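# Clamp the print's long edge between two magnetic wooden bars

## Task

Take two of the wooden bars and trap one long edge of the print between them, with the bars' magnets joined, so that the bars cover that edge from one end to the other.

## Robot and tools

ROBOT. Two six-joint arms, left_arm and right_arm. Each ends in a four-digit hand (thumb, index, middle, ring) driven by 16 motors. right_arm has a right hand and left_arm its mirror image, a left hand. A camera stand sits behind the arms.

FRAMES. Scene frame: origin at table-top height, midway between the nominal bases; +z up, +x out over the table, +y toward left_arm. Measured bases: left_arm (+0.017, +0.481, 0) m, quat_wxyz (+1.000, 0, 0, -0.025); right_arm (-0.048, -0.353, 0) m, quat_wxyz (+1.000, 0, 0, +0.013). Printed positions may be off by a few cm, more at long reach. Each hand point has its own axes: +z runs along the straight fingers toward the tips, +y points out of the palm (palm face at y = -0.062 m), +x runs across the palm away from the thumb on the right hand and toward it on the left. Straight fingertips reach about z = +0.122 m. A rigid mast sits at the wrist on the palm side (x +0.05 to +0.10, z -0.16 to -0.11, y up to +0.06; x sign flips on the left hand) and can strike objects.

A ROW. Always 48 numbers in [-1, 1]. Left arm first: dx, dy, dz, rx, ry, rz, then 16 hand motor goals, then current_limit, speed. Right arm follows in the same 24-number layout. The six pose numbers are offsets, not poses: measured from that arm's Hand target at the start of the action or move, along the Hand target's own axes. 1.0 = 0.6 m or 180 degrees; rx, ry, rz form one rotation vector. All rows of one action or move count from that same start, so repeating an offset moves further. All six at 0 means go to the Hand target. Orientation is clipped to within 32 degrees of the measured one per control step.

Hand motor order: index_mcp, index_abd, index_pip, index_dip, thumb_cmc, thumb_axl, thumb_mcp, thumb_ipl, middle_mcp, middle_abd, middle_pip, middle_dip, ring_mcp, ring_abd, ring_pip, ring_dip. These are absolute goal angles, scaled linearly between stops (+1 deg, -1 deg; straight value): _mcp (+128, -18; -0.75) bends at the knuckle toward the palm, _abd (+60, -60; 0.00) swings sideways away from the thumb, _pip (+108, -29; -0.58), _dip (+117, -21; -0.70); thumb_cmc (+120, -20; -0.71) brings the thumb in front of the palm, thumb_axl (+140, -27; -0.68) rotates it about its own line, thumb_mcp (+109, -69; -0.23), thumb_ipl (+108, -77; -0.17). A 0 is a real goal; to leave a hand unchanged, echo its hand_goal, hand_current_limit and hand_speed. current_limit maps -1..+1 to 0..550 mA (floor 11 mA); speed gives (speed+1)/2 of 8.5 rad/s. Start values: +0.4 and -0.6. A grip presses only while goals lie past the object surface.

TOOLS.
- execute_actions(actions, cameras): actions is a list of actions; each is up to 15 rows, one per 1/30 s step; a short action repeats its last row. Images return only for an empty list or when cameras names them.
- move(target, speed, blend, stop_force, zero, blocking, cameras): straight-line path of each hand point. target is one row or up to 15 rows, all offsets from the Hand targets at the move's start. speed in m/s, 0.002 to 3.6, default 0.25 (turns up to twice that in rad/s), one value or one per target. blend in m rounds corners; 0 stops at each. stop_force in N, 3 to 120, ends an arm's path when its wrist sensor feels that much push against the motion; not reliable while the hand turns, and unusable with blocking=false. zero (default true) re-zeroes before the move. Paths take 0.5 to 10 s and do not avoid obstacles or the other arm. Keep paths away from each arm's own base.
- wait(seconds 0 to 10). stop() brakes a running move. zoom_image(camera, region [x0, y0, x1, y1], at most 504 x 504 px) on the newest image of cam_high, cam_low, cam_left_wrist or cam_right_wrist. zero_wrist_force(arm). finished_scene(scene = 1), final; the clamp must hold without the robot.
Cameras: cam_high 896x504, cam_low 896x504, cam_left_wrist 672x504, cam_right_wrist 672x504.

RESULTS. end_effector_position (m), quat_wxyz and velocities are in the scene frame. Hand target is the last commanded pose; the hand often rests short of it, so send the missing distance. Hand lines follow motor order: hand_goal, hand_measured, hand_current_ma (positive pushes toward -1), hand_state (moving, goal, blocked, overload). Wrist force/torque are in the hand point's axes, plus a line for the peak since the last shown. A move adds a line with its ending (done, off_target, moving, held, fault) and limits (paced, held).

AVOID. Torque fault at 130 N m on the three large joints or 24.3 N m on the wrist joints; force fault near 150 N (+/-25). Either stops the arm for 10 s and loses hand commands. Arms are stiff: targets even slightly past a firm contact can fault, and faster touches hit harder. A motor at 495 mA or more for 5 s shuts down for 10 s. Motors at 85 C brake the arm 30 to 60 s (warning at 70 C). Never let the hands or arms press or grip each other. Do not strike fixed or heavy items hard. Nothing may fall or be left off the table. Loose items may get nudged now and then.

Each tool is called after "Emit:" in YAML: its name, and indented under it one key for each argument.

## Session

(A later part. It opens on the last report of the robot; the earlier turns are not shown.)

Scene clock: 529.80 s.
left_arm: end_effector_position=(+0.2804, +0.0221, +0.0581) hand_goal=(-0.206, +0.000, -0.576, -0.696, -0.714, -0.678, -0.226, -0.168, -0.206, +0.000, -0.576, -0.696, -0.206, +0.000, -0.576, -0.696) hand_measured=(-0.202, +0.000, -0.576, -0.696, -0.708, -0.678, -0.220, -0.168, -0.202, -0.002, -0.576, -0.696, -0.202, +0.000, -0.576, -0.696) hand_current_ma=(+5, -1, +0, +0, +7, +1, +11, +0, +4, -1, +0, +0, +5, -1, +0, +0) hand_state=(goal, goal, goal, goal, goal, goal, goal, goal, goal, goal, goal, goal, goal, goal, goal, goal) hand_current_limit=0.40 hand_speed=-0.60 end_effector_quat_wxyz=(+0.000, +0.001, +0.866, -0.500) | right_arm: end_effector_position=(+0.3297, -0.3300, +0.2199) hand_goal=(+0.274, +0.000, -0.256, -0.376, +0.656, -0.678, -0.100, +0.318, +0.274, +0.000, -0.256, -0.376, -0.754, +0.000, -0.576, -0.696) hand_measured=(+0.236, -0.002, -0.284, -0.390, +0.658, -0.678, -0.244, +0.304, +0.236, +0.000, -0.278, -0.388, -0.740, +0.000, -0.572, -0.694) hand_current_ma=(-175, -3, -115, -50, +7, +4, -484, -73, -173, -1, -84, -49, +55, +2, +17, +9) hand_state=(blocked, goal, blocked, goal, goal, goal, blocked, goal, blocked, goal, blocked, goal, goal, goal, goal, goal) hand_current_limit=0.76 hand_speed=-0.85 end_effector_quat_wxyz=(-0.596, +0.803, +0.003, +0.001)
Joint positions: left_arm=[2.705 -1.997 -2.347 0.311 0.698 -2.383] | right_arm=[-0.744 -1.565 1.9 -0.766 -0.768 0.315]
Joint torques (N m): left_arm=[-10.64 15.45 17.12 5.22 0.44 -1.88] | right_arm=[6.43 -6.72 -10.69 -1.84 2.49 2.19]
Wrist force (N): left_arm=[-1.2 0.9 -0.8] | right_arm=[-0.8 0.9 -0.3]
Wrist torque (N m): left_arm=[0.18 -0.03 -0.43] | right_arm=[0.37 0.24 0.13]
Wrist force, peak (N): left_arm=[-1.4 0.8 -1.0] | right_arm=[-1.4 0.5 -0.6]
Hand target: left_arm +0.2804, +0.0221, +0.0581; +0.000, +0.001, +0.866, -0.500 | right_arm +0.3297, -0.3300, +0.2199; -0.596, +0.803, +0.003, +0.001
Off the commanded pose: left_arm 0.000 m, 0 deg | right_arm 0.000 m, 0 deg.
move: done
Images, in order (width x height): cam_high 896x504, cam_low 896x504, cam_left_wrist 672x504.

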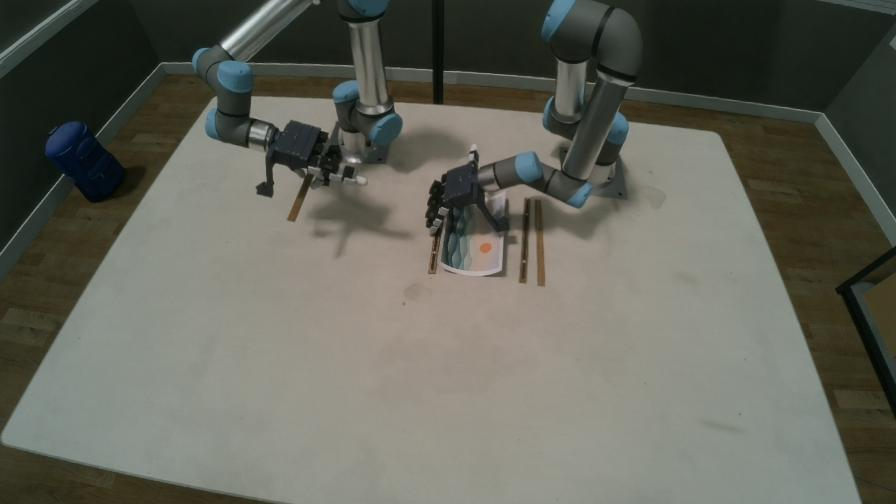

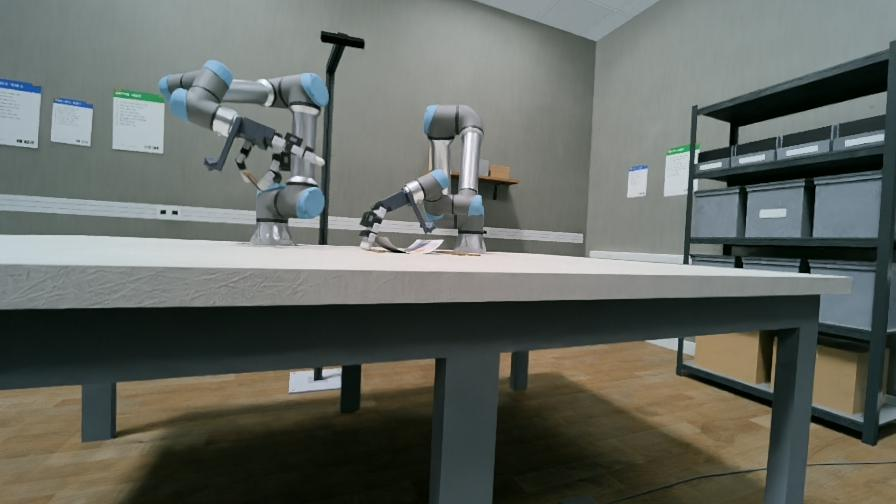

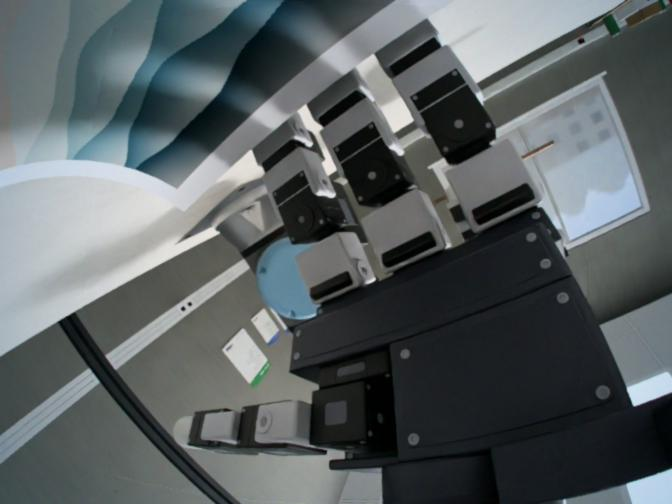

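Emit:
move:
  target: [0,0.0033,-0.0058,0,0,0,-0.2055,0,-0.576,-0.696,-0.714,-0.678,-0.226,-0.168,-0.2055,0,-0.576,-0.696,-0.2055,0,-0.576,-0.696,0.4,-0.6,0,0,0,0,0,0,0.274,0,-0.2555,-0.3768,0.657,-0.678,-0.1,0.319,0.274,0,-0.2555,-0.3768,-0.754,0,-0.576,-0.696,0.76,-0.85]
  speed: 0.03
  stop_force: 5
  cameras: ["cam_high","cam_left_wrist"]

Emit:
zoom_image:
  camera: "cam_high"
  region: [415, 200, 485, 280]

Emit:
zoom_image:
  camera: "cam_left_wrist"
  region: [100, 0, 460, 260]

Scene clock: 533.20 s.
left_arm: end_effector_position=(+0.2804, +0.0261, +0.0581) hand_goal=(-0.206, +0.000, -0.576, -0.696, -0.714, -0.678, -0.226, -0.168, -0.206, +0.000, -0.576, -0.696, -0.206, +0.000, -0.576, -0.696) hand_measured=(-0.202, +0.000, -0.576, -0.696, -0.708, -0.678, -0.220, -0.168, -0.202, -0.002, -0.576, -0.696, -0.202, +0.000, -0.576, -0.696) hand_current_ma=(+5, -1, +0, +0, +7, +1, +11, +0, +4, -1, +0, +0, +5, -1, +0, +0) hand_state=(goal, goal, goal, goal, goal, goal, goal, goal, goal, goal, goal, goal, goal, goal, goal, goal) hand_current_limit=0.40 hand_speed=-0.60 end_effector_quat_wxyz=(+0.000, +0.001, +0.866, -0.500) | right_arm: end_effector_position=(+0.3297, -0.3300, +0.2199) hand_goal=(+0.274, +0.000, -0.256, -0.376, +0.656, -0.678, -0.100, +0.318, +0.274, +0.000, -0.256, -0.376, -0.754, +0.000, -0.576, -0.696) hand_measured=(+0.236, -0.002, -0.284, -0.390, +0.658, -0.678, -0.244, +0.304, +0.236, +0.000, -0.278, -0.388, -0.740, +0.000, -0.572, -0.694) hand_current_ma=(-175, -3, -115, -50, +7, +4, -484, -73, -173, -1, -84, -49, +55, +2, +17, +9) hand_state=(blocked, goal, blocked, goal, goal, goal, blocked, goal, blocked, goal, blocked, goal, goal, goal, goal, goal) hand_current_limit=0.76 hand_speed=-0.85 end_effector_quat_wxyz=(-0.596, +0.803, +0.003, +0.001)
Joint positions: left_arm=[2.714 -1.99 -2.356 0.306 0.692 -2.372] | right_arm=[-0.744 -1.565 1.9 -0.766 -0.768 0.315]
Joint torques (N m): left_arm=[-10.05 14.18 17.28 4.99 0.52 -1.85] | right_arm=[6.05 -6.22 -10.58 -1.84 2.33 2.32]
Wrist force (N): left_arm=[-1.0 0.7 -0.5] | right_arm=[-1.0 0.8 -0.3]
Wrist torque (N m): left_arm=[0.15 -0.04 -0.42] | right_arm=[0.36 0.26 0.12]
Wrist force, peak (N): left_arm=[-1.4 0.8 -1.0] | right_arm=[-1.2 0.8 -0.2]
Hand target: left_arm +0.2804, +0.0261, +0.0581; +0.000, +0.001, +0.866, -0.500 | right_arm +0.3297, -0.3300, +0.2199; -0.596, +0.803, +0.003, +0.001
Off the commanded pose: left_arm 0.000 m, 0 deg | right_arm 0.000 m, 0 deg.
move: done
Images, in order (width x height): cam_high 896x504, cam_left_wrist 672x504.

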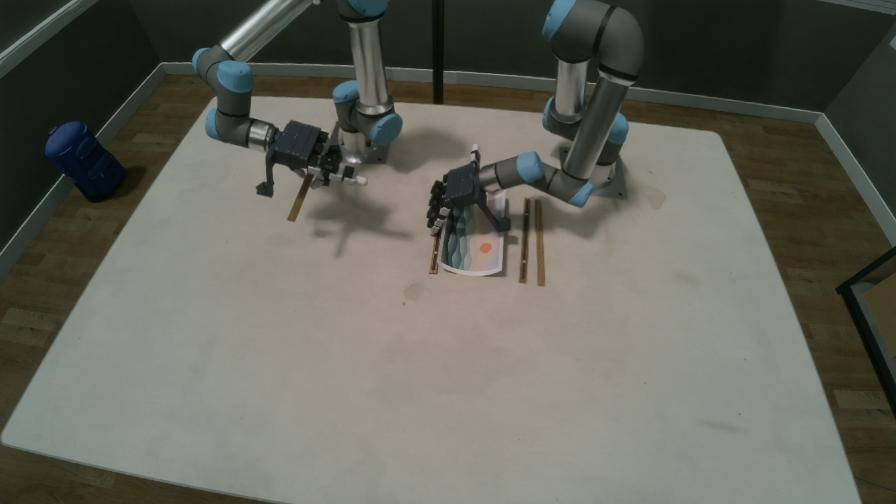

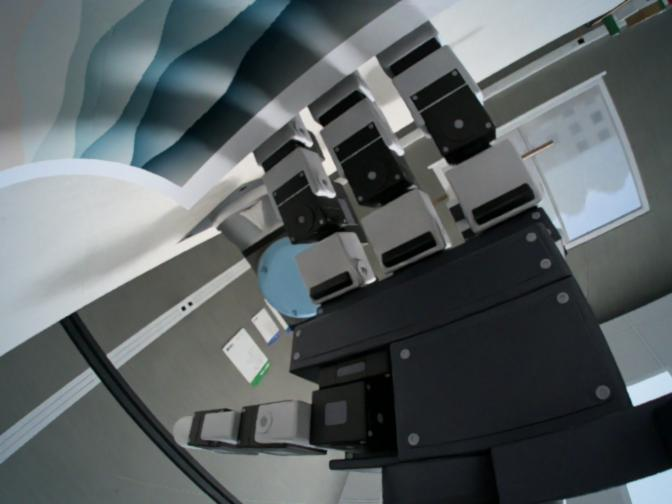

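Scaled by 6.300.

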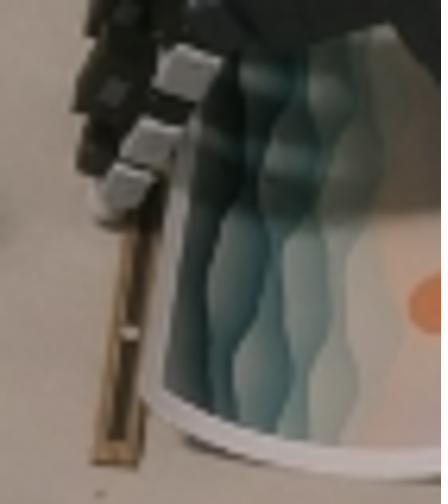

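Scaled by 1.400 from the camera's 672x504 image, which has a finer 960x720 frame.

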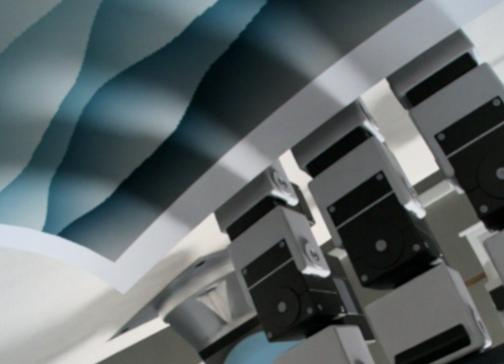

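Emit:
move:
  target:
    - [0,-0.0025,0.0043,0,0,0,-0.2055,0,-0.576,-0.696,-0.714,-0.678,-0.226,-0.168,-0.2055,0,-0.576,-0.696,-0.2055,0,-0.576,-0.696,0.4,-0.6,0,0,0,0,0,0,0.274,0,-0.2555,-0.3768,0.657,-0.678,-0.1,0.319,0.274,0,-0.2555,-0.3768,-0.754,0,-0.576,-0.696,0.76,-0.85]
    - [0,-0.219,-0.1207,0,0,0,-0.2055,0,-0.576,-0.696,-0.714,-0.678,-0.226,-0.168,-0.2055,0,-0.576,-0.696,-0.2055,0,-0.576,-0.696,0.4,-0.6,0,0,0,0,0,0,0.274,0,-0.2555,-0.3768,0.657,-0.678,-0.1,0.319,0.274,0,-0.2555,-0.3768,-0.754,0,-0.576,-0.696,0.76,-0.85]
    - [-0.2,-0.1902,-0.6372,0,0,0,-0.2055,0,-0.576,-0.696,-0.714,-0.678,-0.226,-0.168,-0.2055,0,-0.576,-0.696,-0.2055,0,-0.576,-0.696,0.4,-0.6,0.0008,-0.0869,0.2872,0,0,0,0.274,0,-0.2555,-0.3768,0.657,-0.678,-0.1,0.319,0.274,0,-0.2555,-0.3768,-0.754,0,-0.576,-0.696,0.76,-0.85]
  speed: [0.04,0.15,0.25]
  blend: [0.001,0.03,0]
  cameras: ["cam_high","cam_low","cam_right_wrist"]

Emit:
zoom_image:
  camera: "cam_high"
  region: [340, 150, 520, 290]

Scene clock: 541.03 s.
left_arm: end_effector_position=(+0.4007, +0.3000, +0.3479) hand_goal=(-0.206, +0.000, -0.576, -0.696, -0.714, -0.678, -0.226, -0.168, -0.206, +0.000, -0.576, -0.696, -0.206, +0.000, -0.576, -0.696) hand_measured=(-0.202, +0.000, -0.576, -0.696, -0.708, -0.678, -0.222, -0.168, -0.202, -0.002, -0.576, -0.696, -0.202, +0.000, -0.576, -0.696) hand_current_ma=(+5, -1, +0, +0, +8, +1, +8, +0, +4, -1, +0, +0, +5, -1, +0, +0) hand_state=(goal, goal, goal, goal, goal, goal, goal, goal, goal, goal, goal, goal, goal, goal, goal, goal) hand_current_limit=0.40 hand_speed=-0.60 end_effector_quat_wxyz=(+0.000, +0.001, +0.866, -0.500) | right_arm: end_effector_position=(+0.3295, -0.1500, +0.2199) hand_goal=(+0.274, +0.000, -0.256, -0.376, +0.656, -0.678, -0.100, +0.318, +0.274, +0.000, -0.256, -0.376, -0.754, +0.000, -0.576, -0.696) hand_measured=(+0.236, -0.002, -0.284, -0.390, +0.658, -0.678, -0.244, +0.304, +0.236, +0.000, -0.278, -0.388, -0.740, +0.000, -0.572, -0.694) hand_current_ma=(-175, -3, -115, -50, +7, +4, -484, -73, -173, -1, -84, -49, +55, +2, +17, +9) hand_state=(blocked, goal, blocked, goal, goal, goal, blocked, goal, blocked, goal, blocked, goal, goal, goal, goal, goal) hand_current_limit=0.76 hand_speed=-0.85 end_effector_quat_wxyz=(-0.596, +0.803, +0.003, +0.001)
Joint positions: left_arm=[3.465 -1.34 -1.796 -2.017 0.585 -1.056] | right_arm=[-0.347 -1.705 2.08 -1.138 -0.433 0.71]
Joint torques (N m): left_arm=[9.66 19.26 30.42 -0.75 -1.42 1.7] | right_arm=[6.57 -6.4 -35.2 -0.95 1.87 -0.2]
Wrist force (N): left_arm=[-1.0 0.4 -0.5] | right_arm=[-1.1 0.5 -0.3]
Wrist torque (N m): left_arm=[0.07 -0.02 -0.28] | right_arm=[0.34 0.29 0.09]
Wrist force, peak (N): left_arm=[-1.7 0.6 -2.4] | right_arm=[-0.9 1.2 -0.7]
Hand target: left_arm +0.4007, +0.3001, +0.3480; +0.000, +0.001, +0.866, -0.500 | right_arm +0.3296, -0.1500, +0.2198; -0.596, +0.803, +0.003, +0.001
Off the commanded pose: left_arm 0.000 m, 0 deg | right_arm 0.000 m, 0 deg.
move: done
Images, in order (width x height): cam_high 896x504, cam_low 896x504, cam_right_wrist 672x504.

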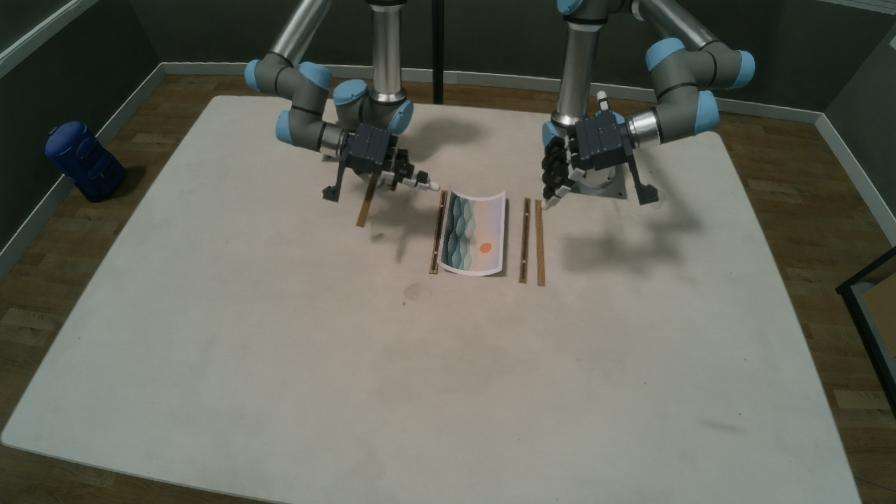

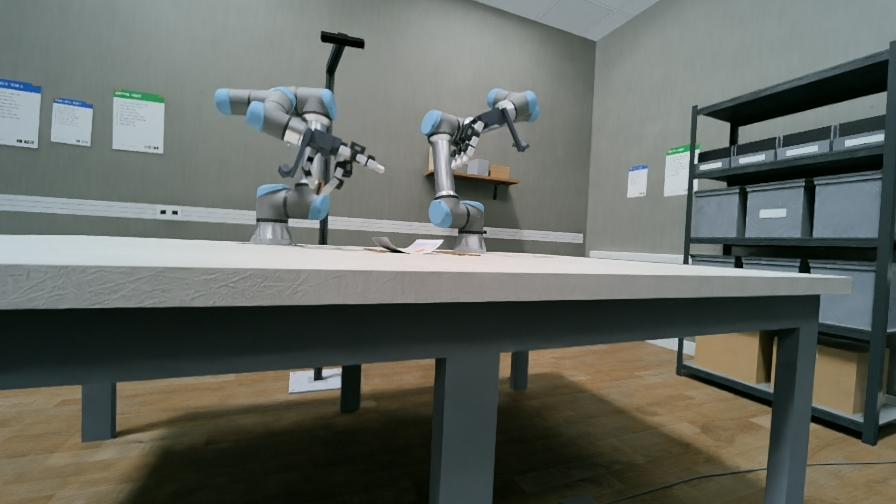

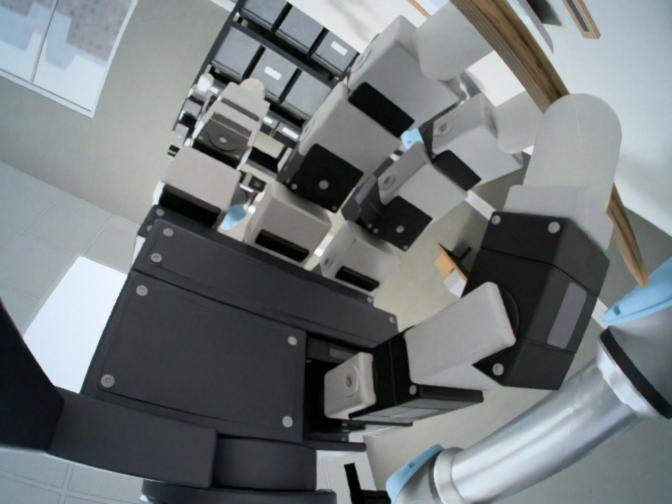

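Scaled by 2.800.

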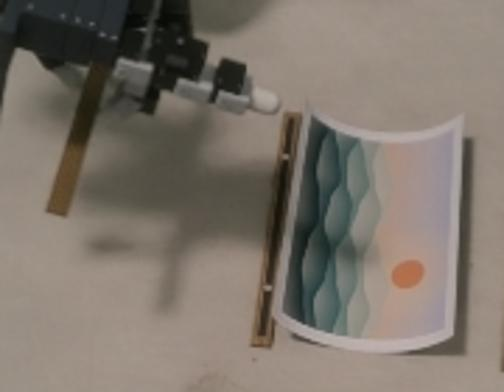

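Emit:
zoom_image:
  camera: "cam_high"
  region: [415, 180, 485, 290]

Emit:
zoom_image:
  camera: "cam_high"
  region: [345, 160, 395, 240]

Emit:
zoom_image:
  camera: "cam_low"
  region: [350, 220, 470, 265]

Scaled by 4.582.

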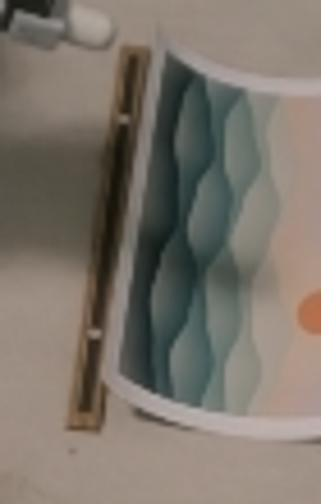

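Scaled by 6.300.

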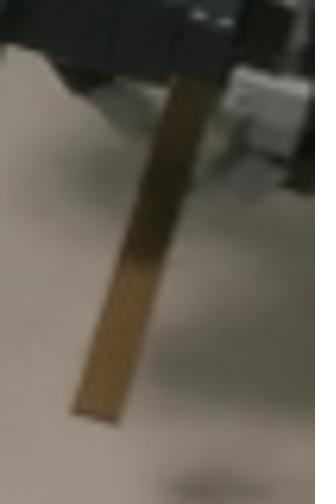

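Scaled by 4.200.

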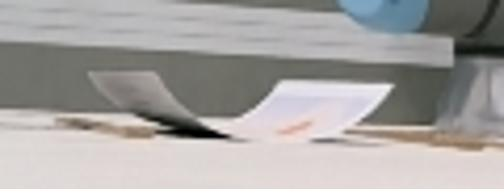

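Emit:
zoom_image:
  camera: "cam_high"
  region: [430, 245, 514, 285]

Emit:
zoom_image:
  camera: "cam_high"
  region: [430, 175, 514, 215]

Scaled by 6.000.

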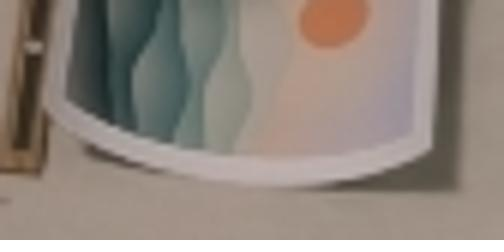

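Scaled by 6.000.

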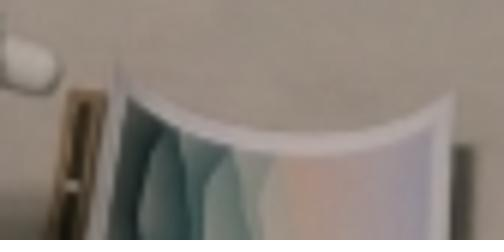

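Emit:
move:
  target:
    - [0.2012,-0.0265,0.5392,0,0.0072,0.0042,-0.2055,0,-0.576,-0.696,-0.714,-0.678,-0.226,-0.168,-0.2055,0,-0.576,-0.696,-0.2055,0,-0.576,-0.696,0.4,-0.6,-0.0007,0.0724,-0.2393,0,0,0,0.274,0,-0.2555,-0.3768,0.657,-0.678,-0.1,0.319,0.274,0,-0.2555,-0.3768,-0.754,0,-0.576,-0.696,0.76,-0.85]
    - [0.2012,0.1612,0.6475,0,0.0072,0.0042,-0.2055,0,-0.576,-0.696,-0.714,-0.678,-0.226,-0.168,-0.2055,0,-0.576,-0.696,-0.2055,0,-0.576,-0.696,0.4,-0.6,-0.0007,0.0724,-0.2393,0,0,0,0.274,0,-0.2555,-0.3768,0.657,-0.678,-0.1,0.319,0.274,0,-0.2555,-0.3768,-0.754,0,-0.576,-0.696,0.76,-0.85]
    - [0.2012,0.1783,0.6575,0,0.0072,0.0042,-0.2055,0,-0.576,-0.696,-0.714,-0.678,-0.226,-0.168,-0.2055,0,-0.576,-0.696,-0.2055,0,-0.576,-0.696,0.4,-0.6,-0.0007,0.0724,-0.2393,0,0,0,0.274,0,-0.2555,-0.3768,0.657,-0.678,-0.1,0.319,0.274,0,-0.2555,-0.3768,-0.754,0,-0.576,-0.696,0.76,-0.85]
    - [0.2012,0.1938,0.6307,0,0.0072,0.0042,-0.2055,0,-0.576,-0.696,-0.714,-0.678,-0.226,-0.168,-0.2055,0,-0.576,-0.696,-0.2055,0,-0.576,-0.696,0.4,-0.6,-0.0007,0.0724,-0.2393,0,0,0,0.274,0,-0.2555,-0.3768,0.657,-0.678,-0.1,0.319,0.274,0,-0.2555,-0.3768,-0.754,0,-0.576,-0.696,0.76,-0.85]
  speed: [0.28,0.12,0.02,0.03]
  blend: [0.03,0.002,0.001,0]
  cameras: ["cam_high","cam_low"]

Emit:
zoom_image:
  camera: "cam_high"
  region: [415, 200, 485, 280]

Scene clock: 553.47 s.
left_arm: end_effector_position=(+0.2797, +0.0306, +0.0582) hand_goal=(-0.206, +0.000, -0.576, -0.696, -0.714, -0.678, -0.226, -0.168, -0.206, +0.000, -0.576, -0.696, -0.206, +0.000, -0.576, -0.696) hand_measured=(-0.202, +0.000, -0.576, -0.696, -0.708, -0.678, -0.222, -0.168, -0.202, -0.002, -0.576, -0.696, -0.202, +0.000, -0.576, -0.696) hand_current_ma=(+4, -1, +0, +0, +8, +1, +7, +0, +4, -1, +0, +0, +5, -1, +0, +0) hand_state=(goal, goal, goal, goal, goal, goal, goal, goal, goal, goal, goal, goal, goal, goal, goal, goal) hand_current_limit=0.40 hand_speed=-0.60 end_effector_quat_wxyz=(-0.007, +0.012, +0.866, -0.500) end_effector_velocity=(+0.000, -0.001, +0.000) end_effector_angular_velocity=(+0.001, +0.000, +0.003) | right_arm: end_effector_position=(+0.3297, -0.3000, +0.2199) hand_goal=(+0.274, +0.000, -0.256, -0.376, +0.656, -0.678, -0.100, +0.318, +0.274, +0.000, -0.256, -0.376, -0.754, +0.000, -0.576, -0.696) hand_measured=(+0.236, -0.002, -0.284, -0.390, +0.658, -0.678, -0.244, +0.304, +0.236, +0.000, -0.278, -0.388, -0.740, +0.000, -0.572, -0.694) hand_current_ma=(-175, -3, -115, -50, +7, +4, -484, -73, -173, -1, -84, -49, +55, +2, +17, +9) hand_state=(blocked, goal, blocked, goal, goal, goal, blocked, goal, blocked, goal, blocked, goal, goal, goal, goal, goal) hand_current_limit=0.76 hand_speed=-0.85 end_effector_quat_wxyz=(-0.596, +0.803, +0.003, +0.001)
Joint positions: left_arm=[2.727 -1.977 -2.363 0.261 0.668 -2.323] | right_arm=[-0.688 -1.597 1.934 -0.795 -0.717 0.351]
Joint velocities: left_arm=[-0.002 -0.002 0.001 0.004 0.003 -0.005] | right_arm=[within noise]
Joint torques (N m): left_arm=[-11.72 13.88 16.4 4.82 0.2 -1.97] | right_arm=[6.96 -33.65 -6.31 -2.24 2.29 2.47]
Wrist force (N): left_arm=[-1.0 0.9 -0.6] | right_arm=[-1.2 0.8 -0.2]
Wrist torque (N m): left_arm=[0.18 -0.04 -0.36] | right_arm=[0.36 0.30 0.04]
Wrist force, peak (N): left_arm=[-2.0 0.5 -2.7] | right_arm=[-1.2 1.2 -0.3]
Hand target: left_arm +0.2797, +0.0305, +0.0582; -0.007, +0.012, +0.866, -0.500 | right_arm +0.3297, -0.3000, +0.2199; -0.596, +0.803, +0.003, +0.001
Off the commanded pose: left_arm 0.000 m, 0 deg | right_arm 0.000 m, 0 deg.
move: done
Images, in order (width x height): cam_high 896x504, cam_low 896x504.

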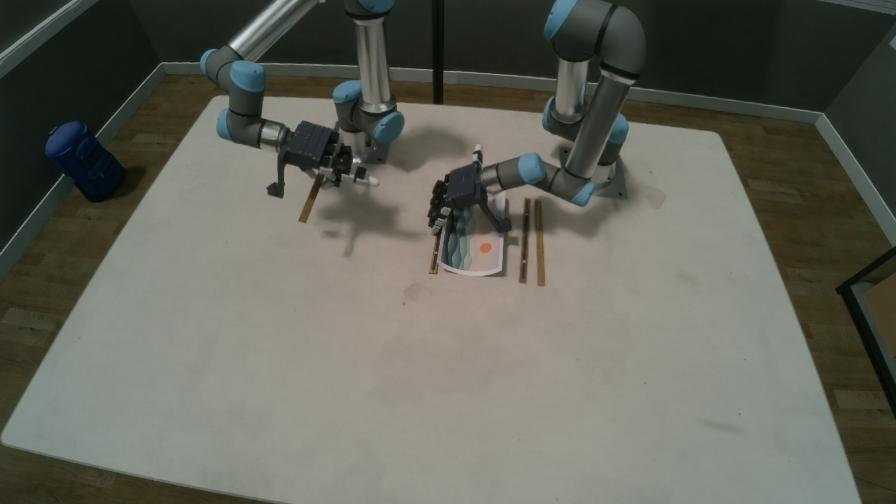

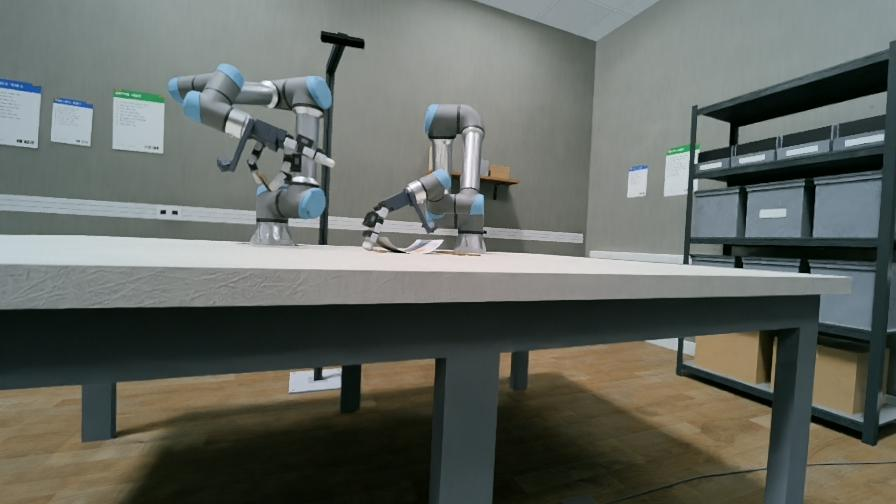

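Scaled by 6.300.

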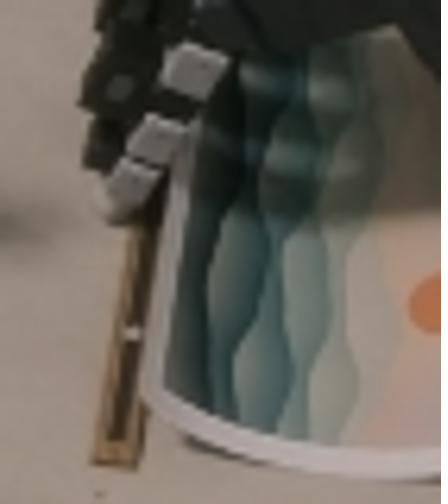

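Emit:
move:
  target:
    - [0,-0.0025,0.0043,0,0,0,-0.2055,0,-0.576,-0.696,-0.714,-0.678,-0.226,-0.168,-0.2055,0,-0.576,-0.696,-0.2055,0,-0.576,-0.696,0.4,-0.6,0,0,0,0,0,0,0.274,0,-0.2555,-0.3768,0.657,-0.678,-0.1,0.319,0.274,0,-0.2555,-0.3768,-0.754,0,-0.576,-0.696,0.76,-0.85]
    - [0,-0.219,-0.1207,0,0,0,-0.2055,0,-0.576,-0.696,-0.714,-0.678,-0.226,-0.168,-0.2055,0,-0.576,-0.696,-0.2055,0,-0.576,-0.696,0.4,-0.6,0,0,0,0,0,0,0.274,0,-0.2555,-0.3768,0.657,-0.678,-0.1,0.319,0.274,0,-0.2555,-0.3768,-0.754,0,-0.576,-0.696,0.76,-0.85]
    - [-0.1887,-0.1938,-0.6367,0,0,0,-0.2055,0,-0.576,-0.696,-0.714,-0.678,-0.226,-0.168,-0.2055,0,-0.576,-0.696,-0.2055,0,-0.576,-0.696,0.4,-0.6,0.0008,-0.0492,0.5077,0,0.0085,0.0026,0.274,0,-0.2555,-0.3768,0.657,-0.678,-0.1,0.319,0.274,0,-0.2555,-0.3768,-0.754,0,-0.576,-0.696,0.76,-0.85]
  speed: [0.04,0.15,0.25]
  blend: [0.001,0.03,0]
  cameras: ["cam_high","cam_low","cam_right_wrist"]

Emit:
zoom_image:
  camera: "cam_high"
  region: [400, 160, 520, 290]

Emit:
zoom_image:
  camera: "cam_low"
  region: [330, 190, 470, 265]

Scene clock: 559.17 s.
left_arm: end_effector_position=(+0.4003, +0.3001, +0.3498) hand_goal=(-0.206, +0.000, -0.576, -0.696, -0.714, -0.678, -0.226, -0.168, -0.206, +0.000, -0.576, -0.696, -0.206, +0.000, -0.576, -0.696) hand_measured=(-0.202, +0.000, -0.576, -0.696, -0.708, -0.678, -0.222, -0.168, -0.202, -0.002, -0.576, -0.696, -0.202, +0.000, -0.576, -0.696) hand_current_ma=(+5, -1, +0, +0, +9, +1, +7, +0, +4, -1, +0, +0, +5, -1, +0, +0) hand_state=(goal, goal, goal, goal, goal, goal, goal, goal, goal, goal, goal, goal, goal, goal, goal, goal) hand_current_limit=0.40 hand_speed=-0.60 end_effector_quat_wxyz=(-0.007, +0.012, +0.866, -0.500) | right_arm: end_effector_position=(+0.3293, +0.0001, +0.1596) hand_goal=(+0.274, +0.000, -0.256, -0.376, +0.656, -0.678, -0.100, +0.318, +0.274, +0.000, -0.256, -0.376, -0.754, +0.000, -0.576, -0.696) hand_measured=(+0.236, -0.002, -0.284, -0.390, +0.658, -0.678, -0.244, +0.304, +0.236, +0.000, -0.278, -0.388, -0.740, +0.000, -0.572, -0.694) hand_current_ma=(-175, -3, -115, -50, +7, +4, -484, -73, -173, -1, -84, -49, +55, +2, +17, +9) hand_state=(blocked, goal, blocked, goal, goal, goal, blocked, goal, blocked, goal, blocked, goal, goal, goal, goal, goal) hand_current_limit=0.76 hand_speed=-0.85 end_effector_quat_wxyz=(-0.596, +0.803, -0.009, +0.009)
Joint positions: left_arm=[3.461 -1.352 -1.775 -2.056 0.595 -1.02] | right_arm=[0.033 -1.434 2.317 -2.728 -0.306 1.855]
Joint torques (N m): left_arm=[11.51 21.96 29.05 -0.73 -0.3 1.76] | right_arm=[5.04 -35.53 -30.79 -3.85 3.46 0.5]
Wrist force (N): left_arm=[-1.1 0.4 -0.5] | right_arm=[-0.7 0.7 0.1]
Wrist torque (N m): left_arm=[0.08 -0.02 -0.31] | right_arm=[0.34 0.22 0.15]
Wrist force, peak (N): left_arm=[-1.7 0.6 -2.5] | right_arm=[-0.9 0.6 1.9]
Hand target: left_arm +0.4003, +0.3002, +0.3498; -0.007, +0.012, +0.866, -0.500 | right_arm +0.3294, +0.0001, +0.1598; -0.596, +0.803, -0.009, +0.009
Off the commanded pose: left_arm 0.000 m, 0 deg | right_arm 0.000 m, 0 deg.
move: done
Images, in order (width x height): cam_high 896x504, cam_low 896x504, cam_right_wrist 672x504.

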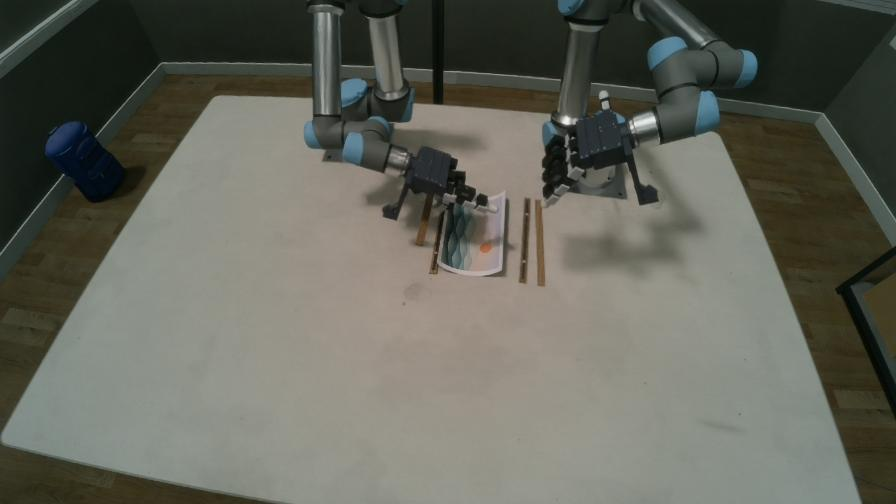

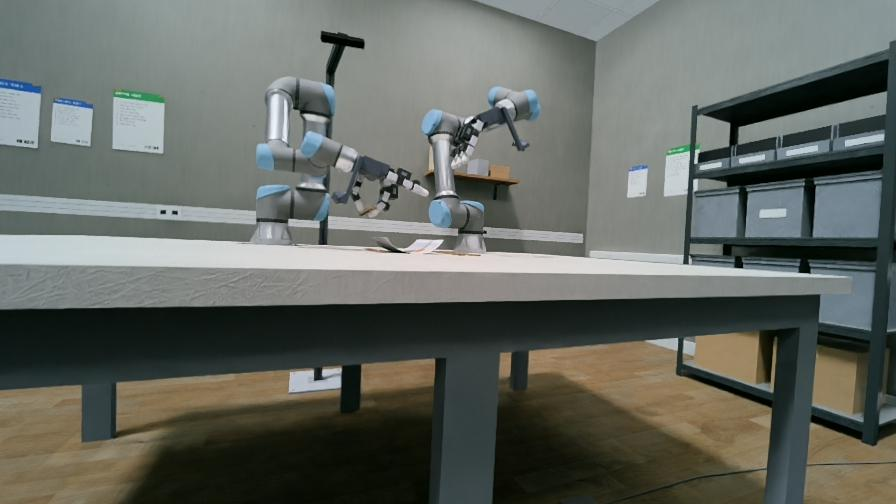

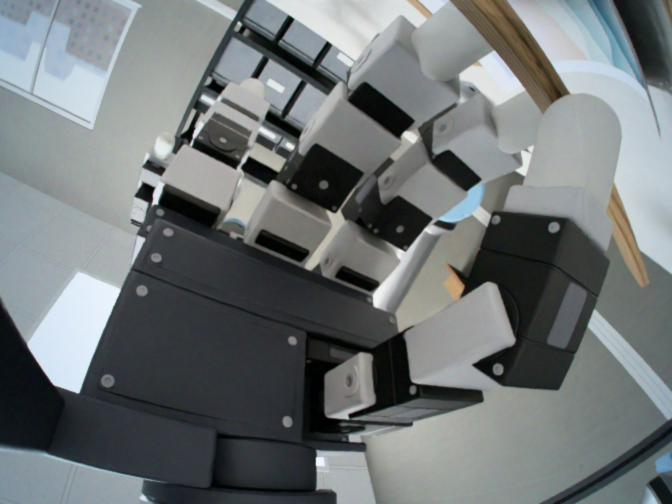

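Scaled by 3.877.

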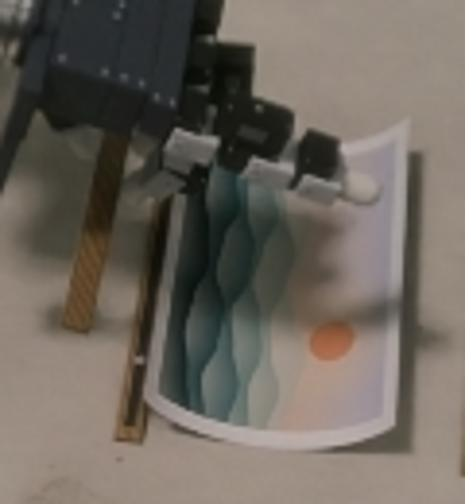

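Scaled by 3.600.

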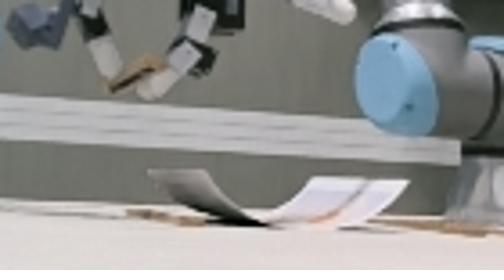

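Emit:
move:
  target: [0,0,0,0,0,0,-0.2055,0,-0.576,-0.696,-0.714,-0.678,-0.226,-0.168,-0.2055,0,-0.576,-0.696,-0.2055,0,-0.576,-0.696,0.4,-0.6,-0.002,0.1012,0.0960,0,0,0,0.274,0,-0.2555,-0.3768,0.657,-0.678,-0.1,0.319,0.274,0,-0.2555,-0.3768,-0.754,0,-0.576,-0.696,0.76,-0.85]
  speed: 0.12
  cameras: ["cam_high","cam_low","cam_right_wrist"]

Emit:
zoom_image:
  camera: "cam_high"
  region: [405, 170, 515, 290]

Emit:
zoom_image:
  camera: "cam_low"
  region: [350, 205, 450, 265]

Emit:
zoom_image:
  camera: "cam_right_wrist"
  region: [380, 0, 672, 300]

Scene clock: 567.87 s.
left_arm: end_effector_position=(+0.4003, +0.3002, +0.3498) hand_goal=(-0.206, +0.000, -0.576, -0.696, -0.714, -0.678, -0.226, -0.168, -0.206, +0.000, -0.576, -0.696, -0.206, +0.000, -0.576, -0.696) hand_measured=(-0.202, +0.000, -0.576, -0.696, -0.708, -0.678, -0.222, -0.168, -0.202, -0.002, -0.576, -0.696, -0.202, +0.000, -0.576, -0.696) hand_current_ma=(+5, -1, +0, +0, +9, +1, +7, +0, +4, -1, +0, +0, +5, -1, +0, +0) hand_state=(goal, goal, goal, goal, goal, goal, goal, goal, goal, goal, goal, goal, goal, goal, goal, goal) hand_current_limit=0.40 hand_speed=-0.60 end_effector_quat_wxyz=(-0.007, +0.012, +0.866, -0.500) | right_arm: end_effector_position=(+0.3294, +0.0376, +0.0850) hand_goal=(+0.274, +0.000, -0.256, -0.376, +0.656, -0.678, -0.100, +0.318, +0.274, +0.000, -0.256, -0.376, -0.754, +0.000, -0.576, -0.696) hand_measured=(+0.236, -0.002, -0.284, -0.390, +0.658, -0.678, -0.244, +0.304, +0.236, +0.000, -0.278, -0.388, -0.740, +0.000, -0.572, -0.694) hand_current_ma=(-175, -3, -115, -50, +7, +4, -484, -73, -173, -1, -84, -49, +55, +2, +17, +9) hand_state=(blocked, goal, blocked, goal, goal, goal, blocked, goal, blocked, goal, blocked, goal, goal, goal, goal, goal) hand_current_limit=0.76 hand_speed=-0.85 end_effector_quat_wxyz=(-0.596, +0.803, -0.009, +0.009)
Joint positions: left_arm=[3.461 -1.352 -1.774 -2.056 0.595 -1.02] | right_arm=[0.124 -1.124 2.305 -3.277 -0.342 2.118]
Joint torques (N m): left_arm=[14 22.5 29.42 -0.77 0.18 1.72] | right_arm=[-4.17 -27.97 3.26 -3.22 3.38 -1.59]
Wrist force (N): left_arm=[-1.0 0.5 -0.5] | right_arm=[-0.7 0.7 -0.3]
Wrist torque (N m): left_arm=[0.08 -0.02 -0.31] | right_arm=[0.35 0.24 0.14]
Wrist force, peak (N): left_arm=[-1.2 0.5 -0.8] | right_arm=[-1.0 1.9 0.4]
Hand target: left_arm +0.4003, +0.3002, +0.3498; -0.007, +0.012, +0.866, -0.500 | right_arm +0.3294, +0.0376, +0.0850; -0.596, +0.803, -0.009, +0.009
Off the commanded pose: left_arm 0.000 m, 0 deg | right_arm 0.000 m, 0 deg.
move: done
Images, in order (width x height): cam_high 896x504, cam_low 896x504, cam_right_wrist 672x504.

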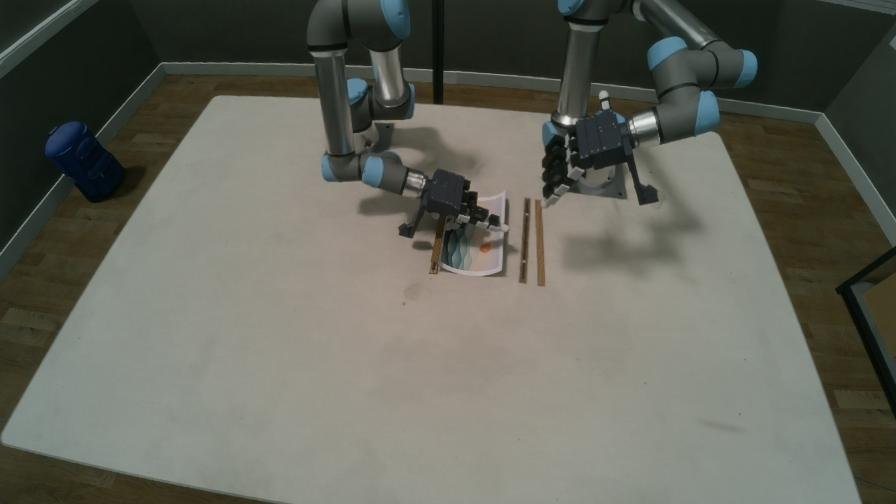

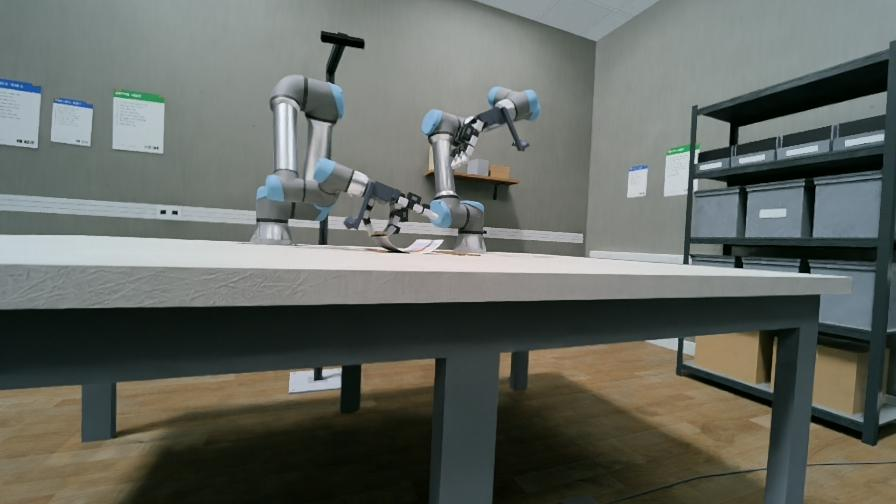

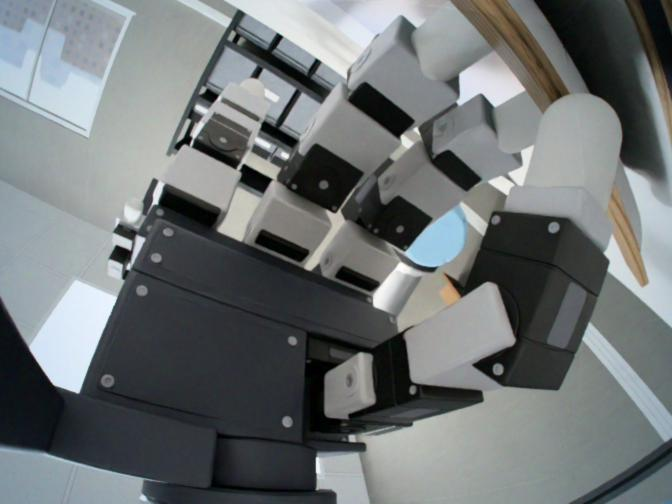

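Scaled by 4.200.

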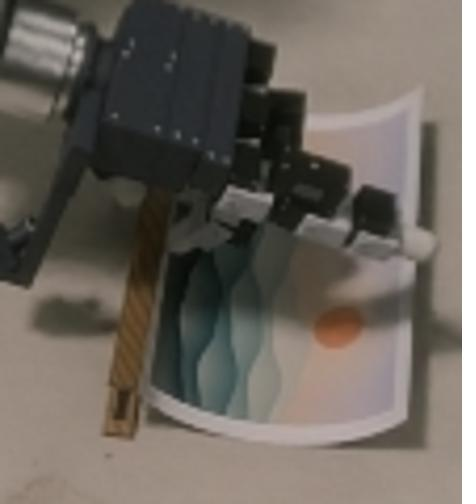

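Scaled by 5.040.

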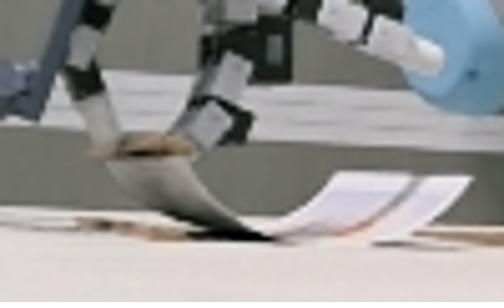

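Scaled by 1.680 from the camera's 672x504 image, which has a finer 960x720 frame.

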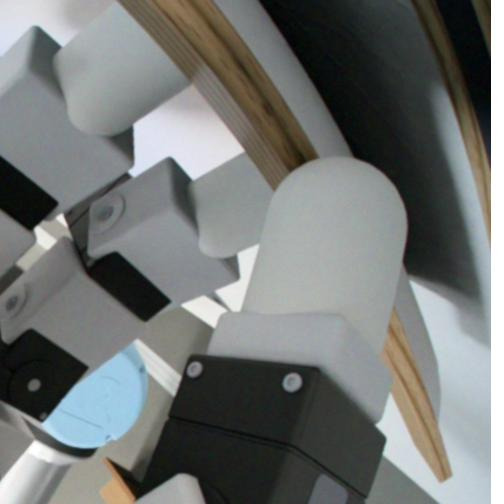

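Emit:
zoom_image:
  camera: "cam_high"
  region: [425, 235, 481, 285]

Emit:
zoom_image:
  camera: "cam_low"
  region: [360, 225, 410, 260]

Scaled by 9.000.

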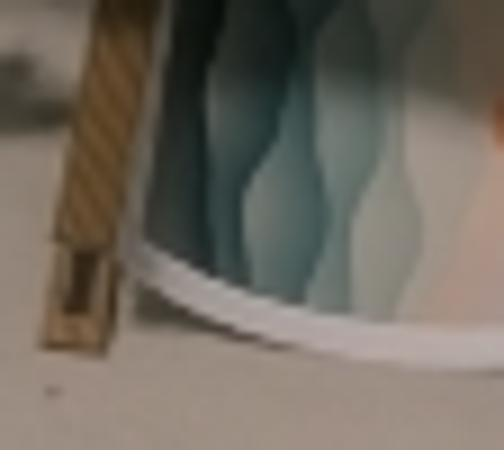

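Scaled by 10.080.

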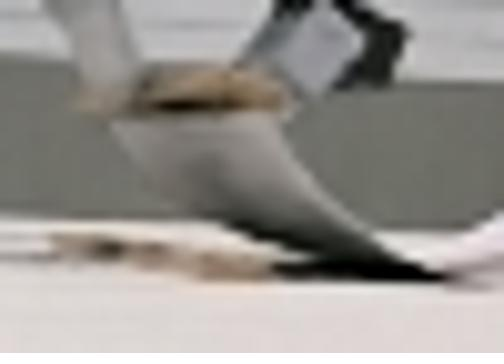

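Emit:
move:
  target:
    - [0,0,0,0,0,0,-0.2055,0,-0.576,-0.696,-0.714,-0.678,-0.226,-0.168,-0.2055,0,-0.576,-0.696,-0.2055,0,-0.576,-0.696,0.4,-0.6,-0.0001,0.0207,0.0063,0,0,0,0.274,0,-0.2555,-0.3768,0.657,-0.678,-0.1,0.319,0.274,0,-0.2555,-0.3768,-0.754,0,-0.576,-0.696,0.76,-0.85]
    - [0,0,0,0,0,0,-0.2055,0,-0.576,-0.696,-0.714,-0.678,-0.226,-0.168,-0.2055,0,-0.576,-0.696,-0.2055,0,-0.576,-0.696,0.4,-0.6,0.0001,0.0605,0.0044,0,0,0,0.274,0,-0.2555,-0.3768,0.657,-0.678,-0.1,0.319,0.274,0,-0.2555,-0.3768,-0.754,0,-0.576,-0.696,0.76,-0.85]
  speed: 0.012
  blend: 0.003
  stop_force: 4
  cameras: ["cam_high","cam_low","cam_right_wrist"]

Emit:
zoom_image:
  camera: "cam_high"
  region: [405, 170, 515, 290]

Emit:
zoom_image:
  camera: "cam_low"
  region: [350, 215, 440, 260]

Emit:
zoom_image:
  camera: "cam_right_wrist"
  region: [380, 0, 672, 300]

Scene clock: 576.80 s.
left_arm: end_effector_position=(+0.4003, +0.3002, +0.3498) hand_goal=(-0.206, +0.000, -0.576, -0.696, -0.714, -0.678, -0.226, -0.168, -0.206, +0.000, -0.576, -0.696, -0.206, +0.000, -0.576, -0.696) hand_measured=(-0.202, +0.000, -0.576, -0.696, -0.708, -0.678, -0.222, -0.168, -0.202, -0.002, -0.576, -0.696, -0.202, +0.000, -0.576, -0.696) hand_current_ma=(+5, -1, +0, +0, +9, +1, +7, +0, +4, -1, +0, +0, +5, -1, +0, +0) hand_state=(goal, goal, goal, goal, goal, goal, goal, goal, goal, goal, goal, goal, goal, goal, goal, goal) hand_current_limit=0.40 hand_speed=-0.60 end_effector_quat_wxyz=(-0.007, +0.012, +0.866, -0.500) | right_arm: end_effector_position=(+0.3294, +0.0302, +0.0510) hand_goal=(+0.274, +0.000, -0.256, -0.376, +0.656, -0.678, -0.100, +0.318, +0.274, +0.000, -0.256, -0.376, -0.754, +0.000, -0.576, -0.696) hand_measured=(+0.236, -0.002, -0.284, -0.390, +0.658, -0.678, -0.244, +0.304, +0.236, +0.000, -0.278, -0.388, -0.740, +0.000, -0.572, -0.694) hand_current_ma=(-175, -3, -115, -50, +7, +4, -484, -73, -174, -1, -84, -49, +55, +2, +17, +9) hand_state=(blocked, goal, blocked, goal, goal, goal, blocked, goal, blocked, goal, blocked, goal, goal, goal, goal, goal) hand_current_limit=0.76 hand_speed=-0.85 end_effector_quat_wxyz=(-0.596, +0.803, -0.009, +0.009)
Joint positions: left_arm=[3.461 -1.352 -1.774 -2.056 0.595 -1.02] | right_arm=[0.107 -1.039 2.321 -3.334 -0.333 2.071]
Joint torques (N m): left_arm=[13.48 18.03 28.92 -0.68 0.05 1.69] | right_arm=[6.76 -44.08 -21.88 0.38 -0.99 2.34]
Wrist force (N): left_arm=[-1.1 0.4 -0.7] | right_arm=[-0.9 -2.6 -0.1]
Wrist torque (N m): left_arm=[0.09 -0.01 -0.32] | right_arm=[0.20 0.27 0.04]
Wrist force, peak (N): left_arm=[-1.2 0.6 -0.6] | right_arm=[-0.7 -6.5 -0.1]
Hand target: left_arm +0.4003, +0.3002, +0.3498; -0.007, +0.012, +0.866, -0.500 | right_arm +0.3294, +0.0302, +0.0510; -0.596, +0.803, -0.009, +0.009 (not the last commanded pose)
Off the commanded pose: left_arm 0.000 m, 0 deg | right_arm 0.002 m, 0 deg.
move: contact (right_arm); path passed 1 of 2 targets
Images, in order (width x height): cam_high 896x504, cam_low 896x504, cam_right_wrist 672x504.

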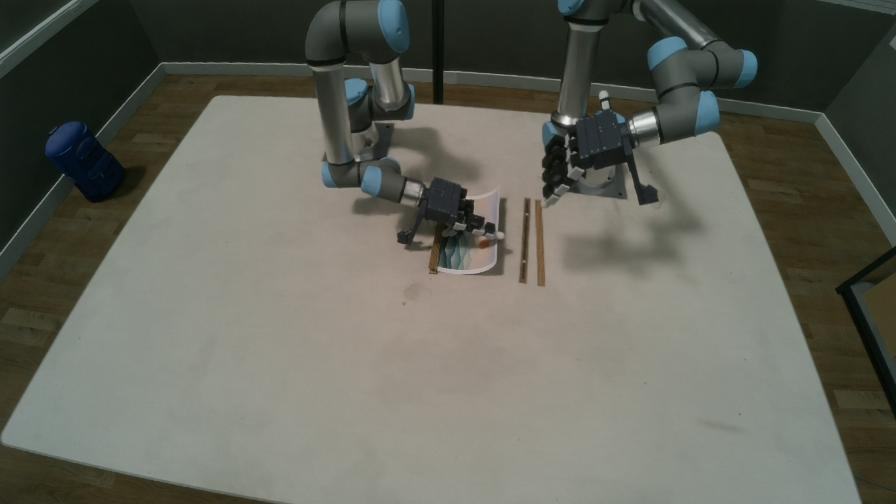

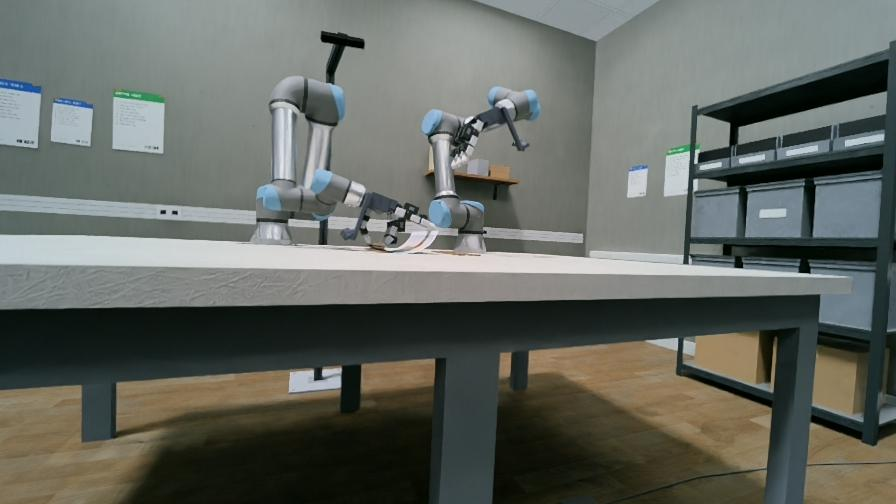

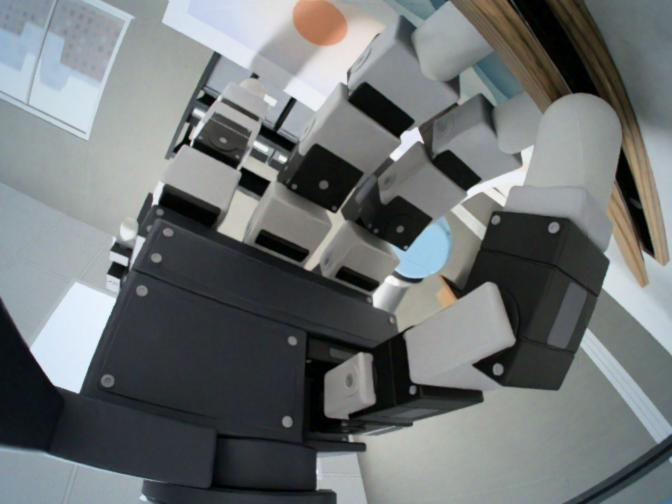

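Scaled by 4.200.

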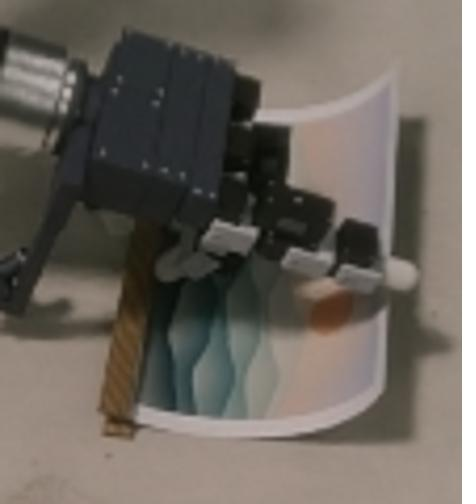

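Scaled by 5.600.

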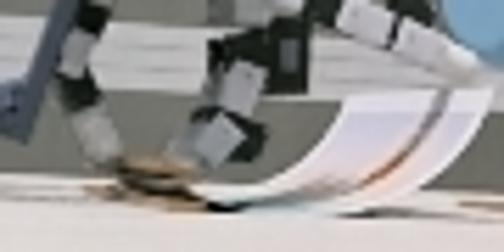

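Scaled by 1.680 from the camera's 672x504 image, which has a finer 960x720 frame.

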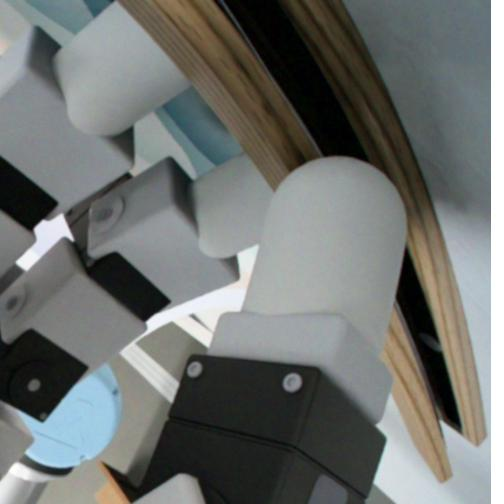

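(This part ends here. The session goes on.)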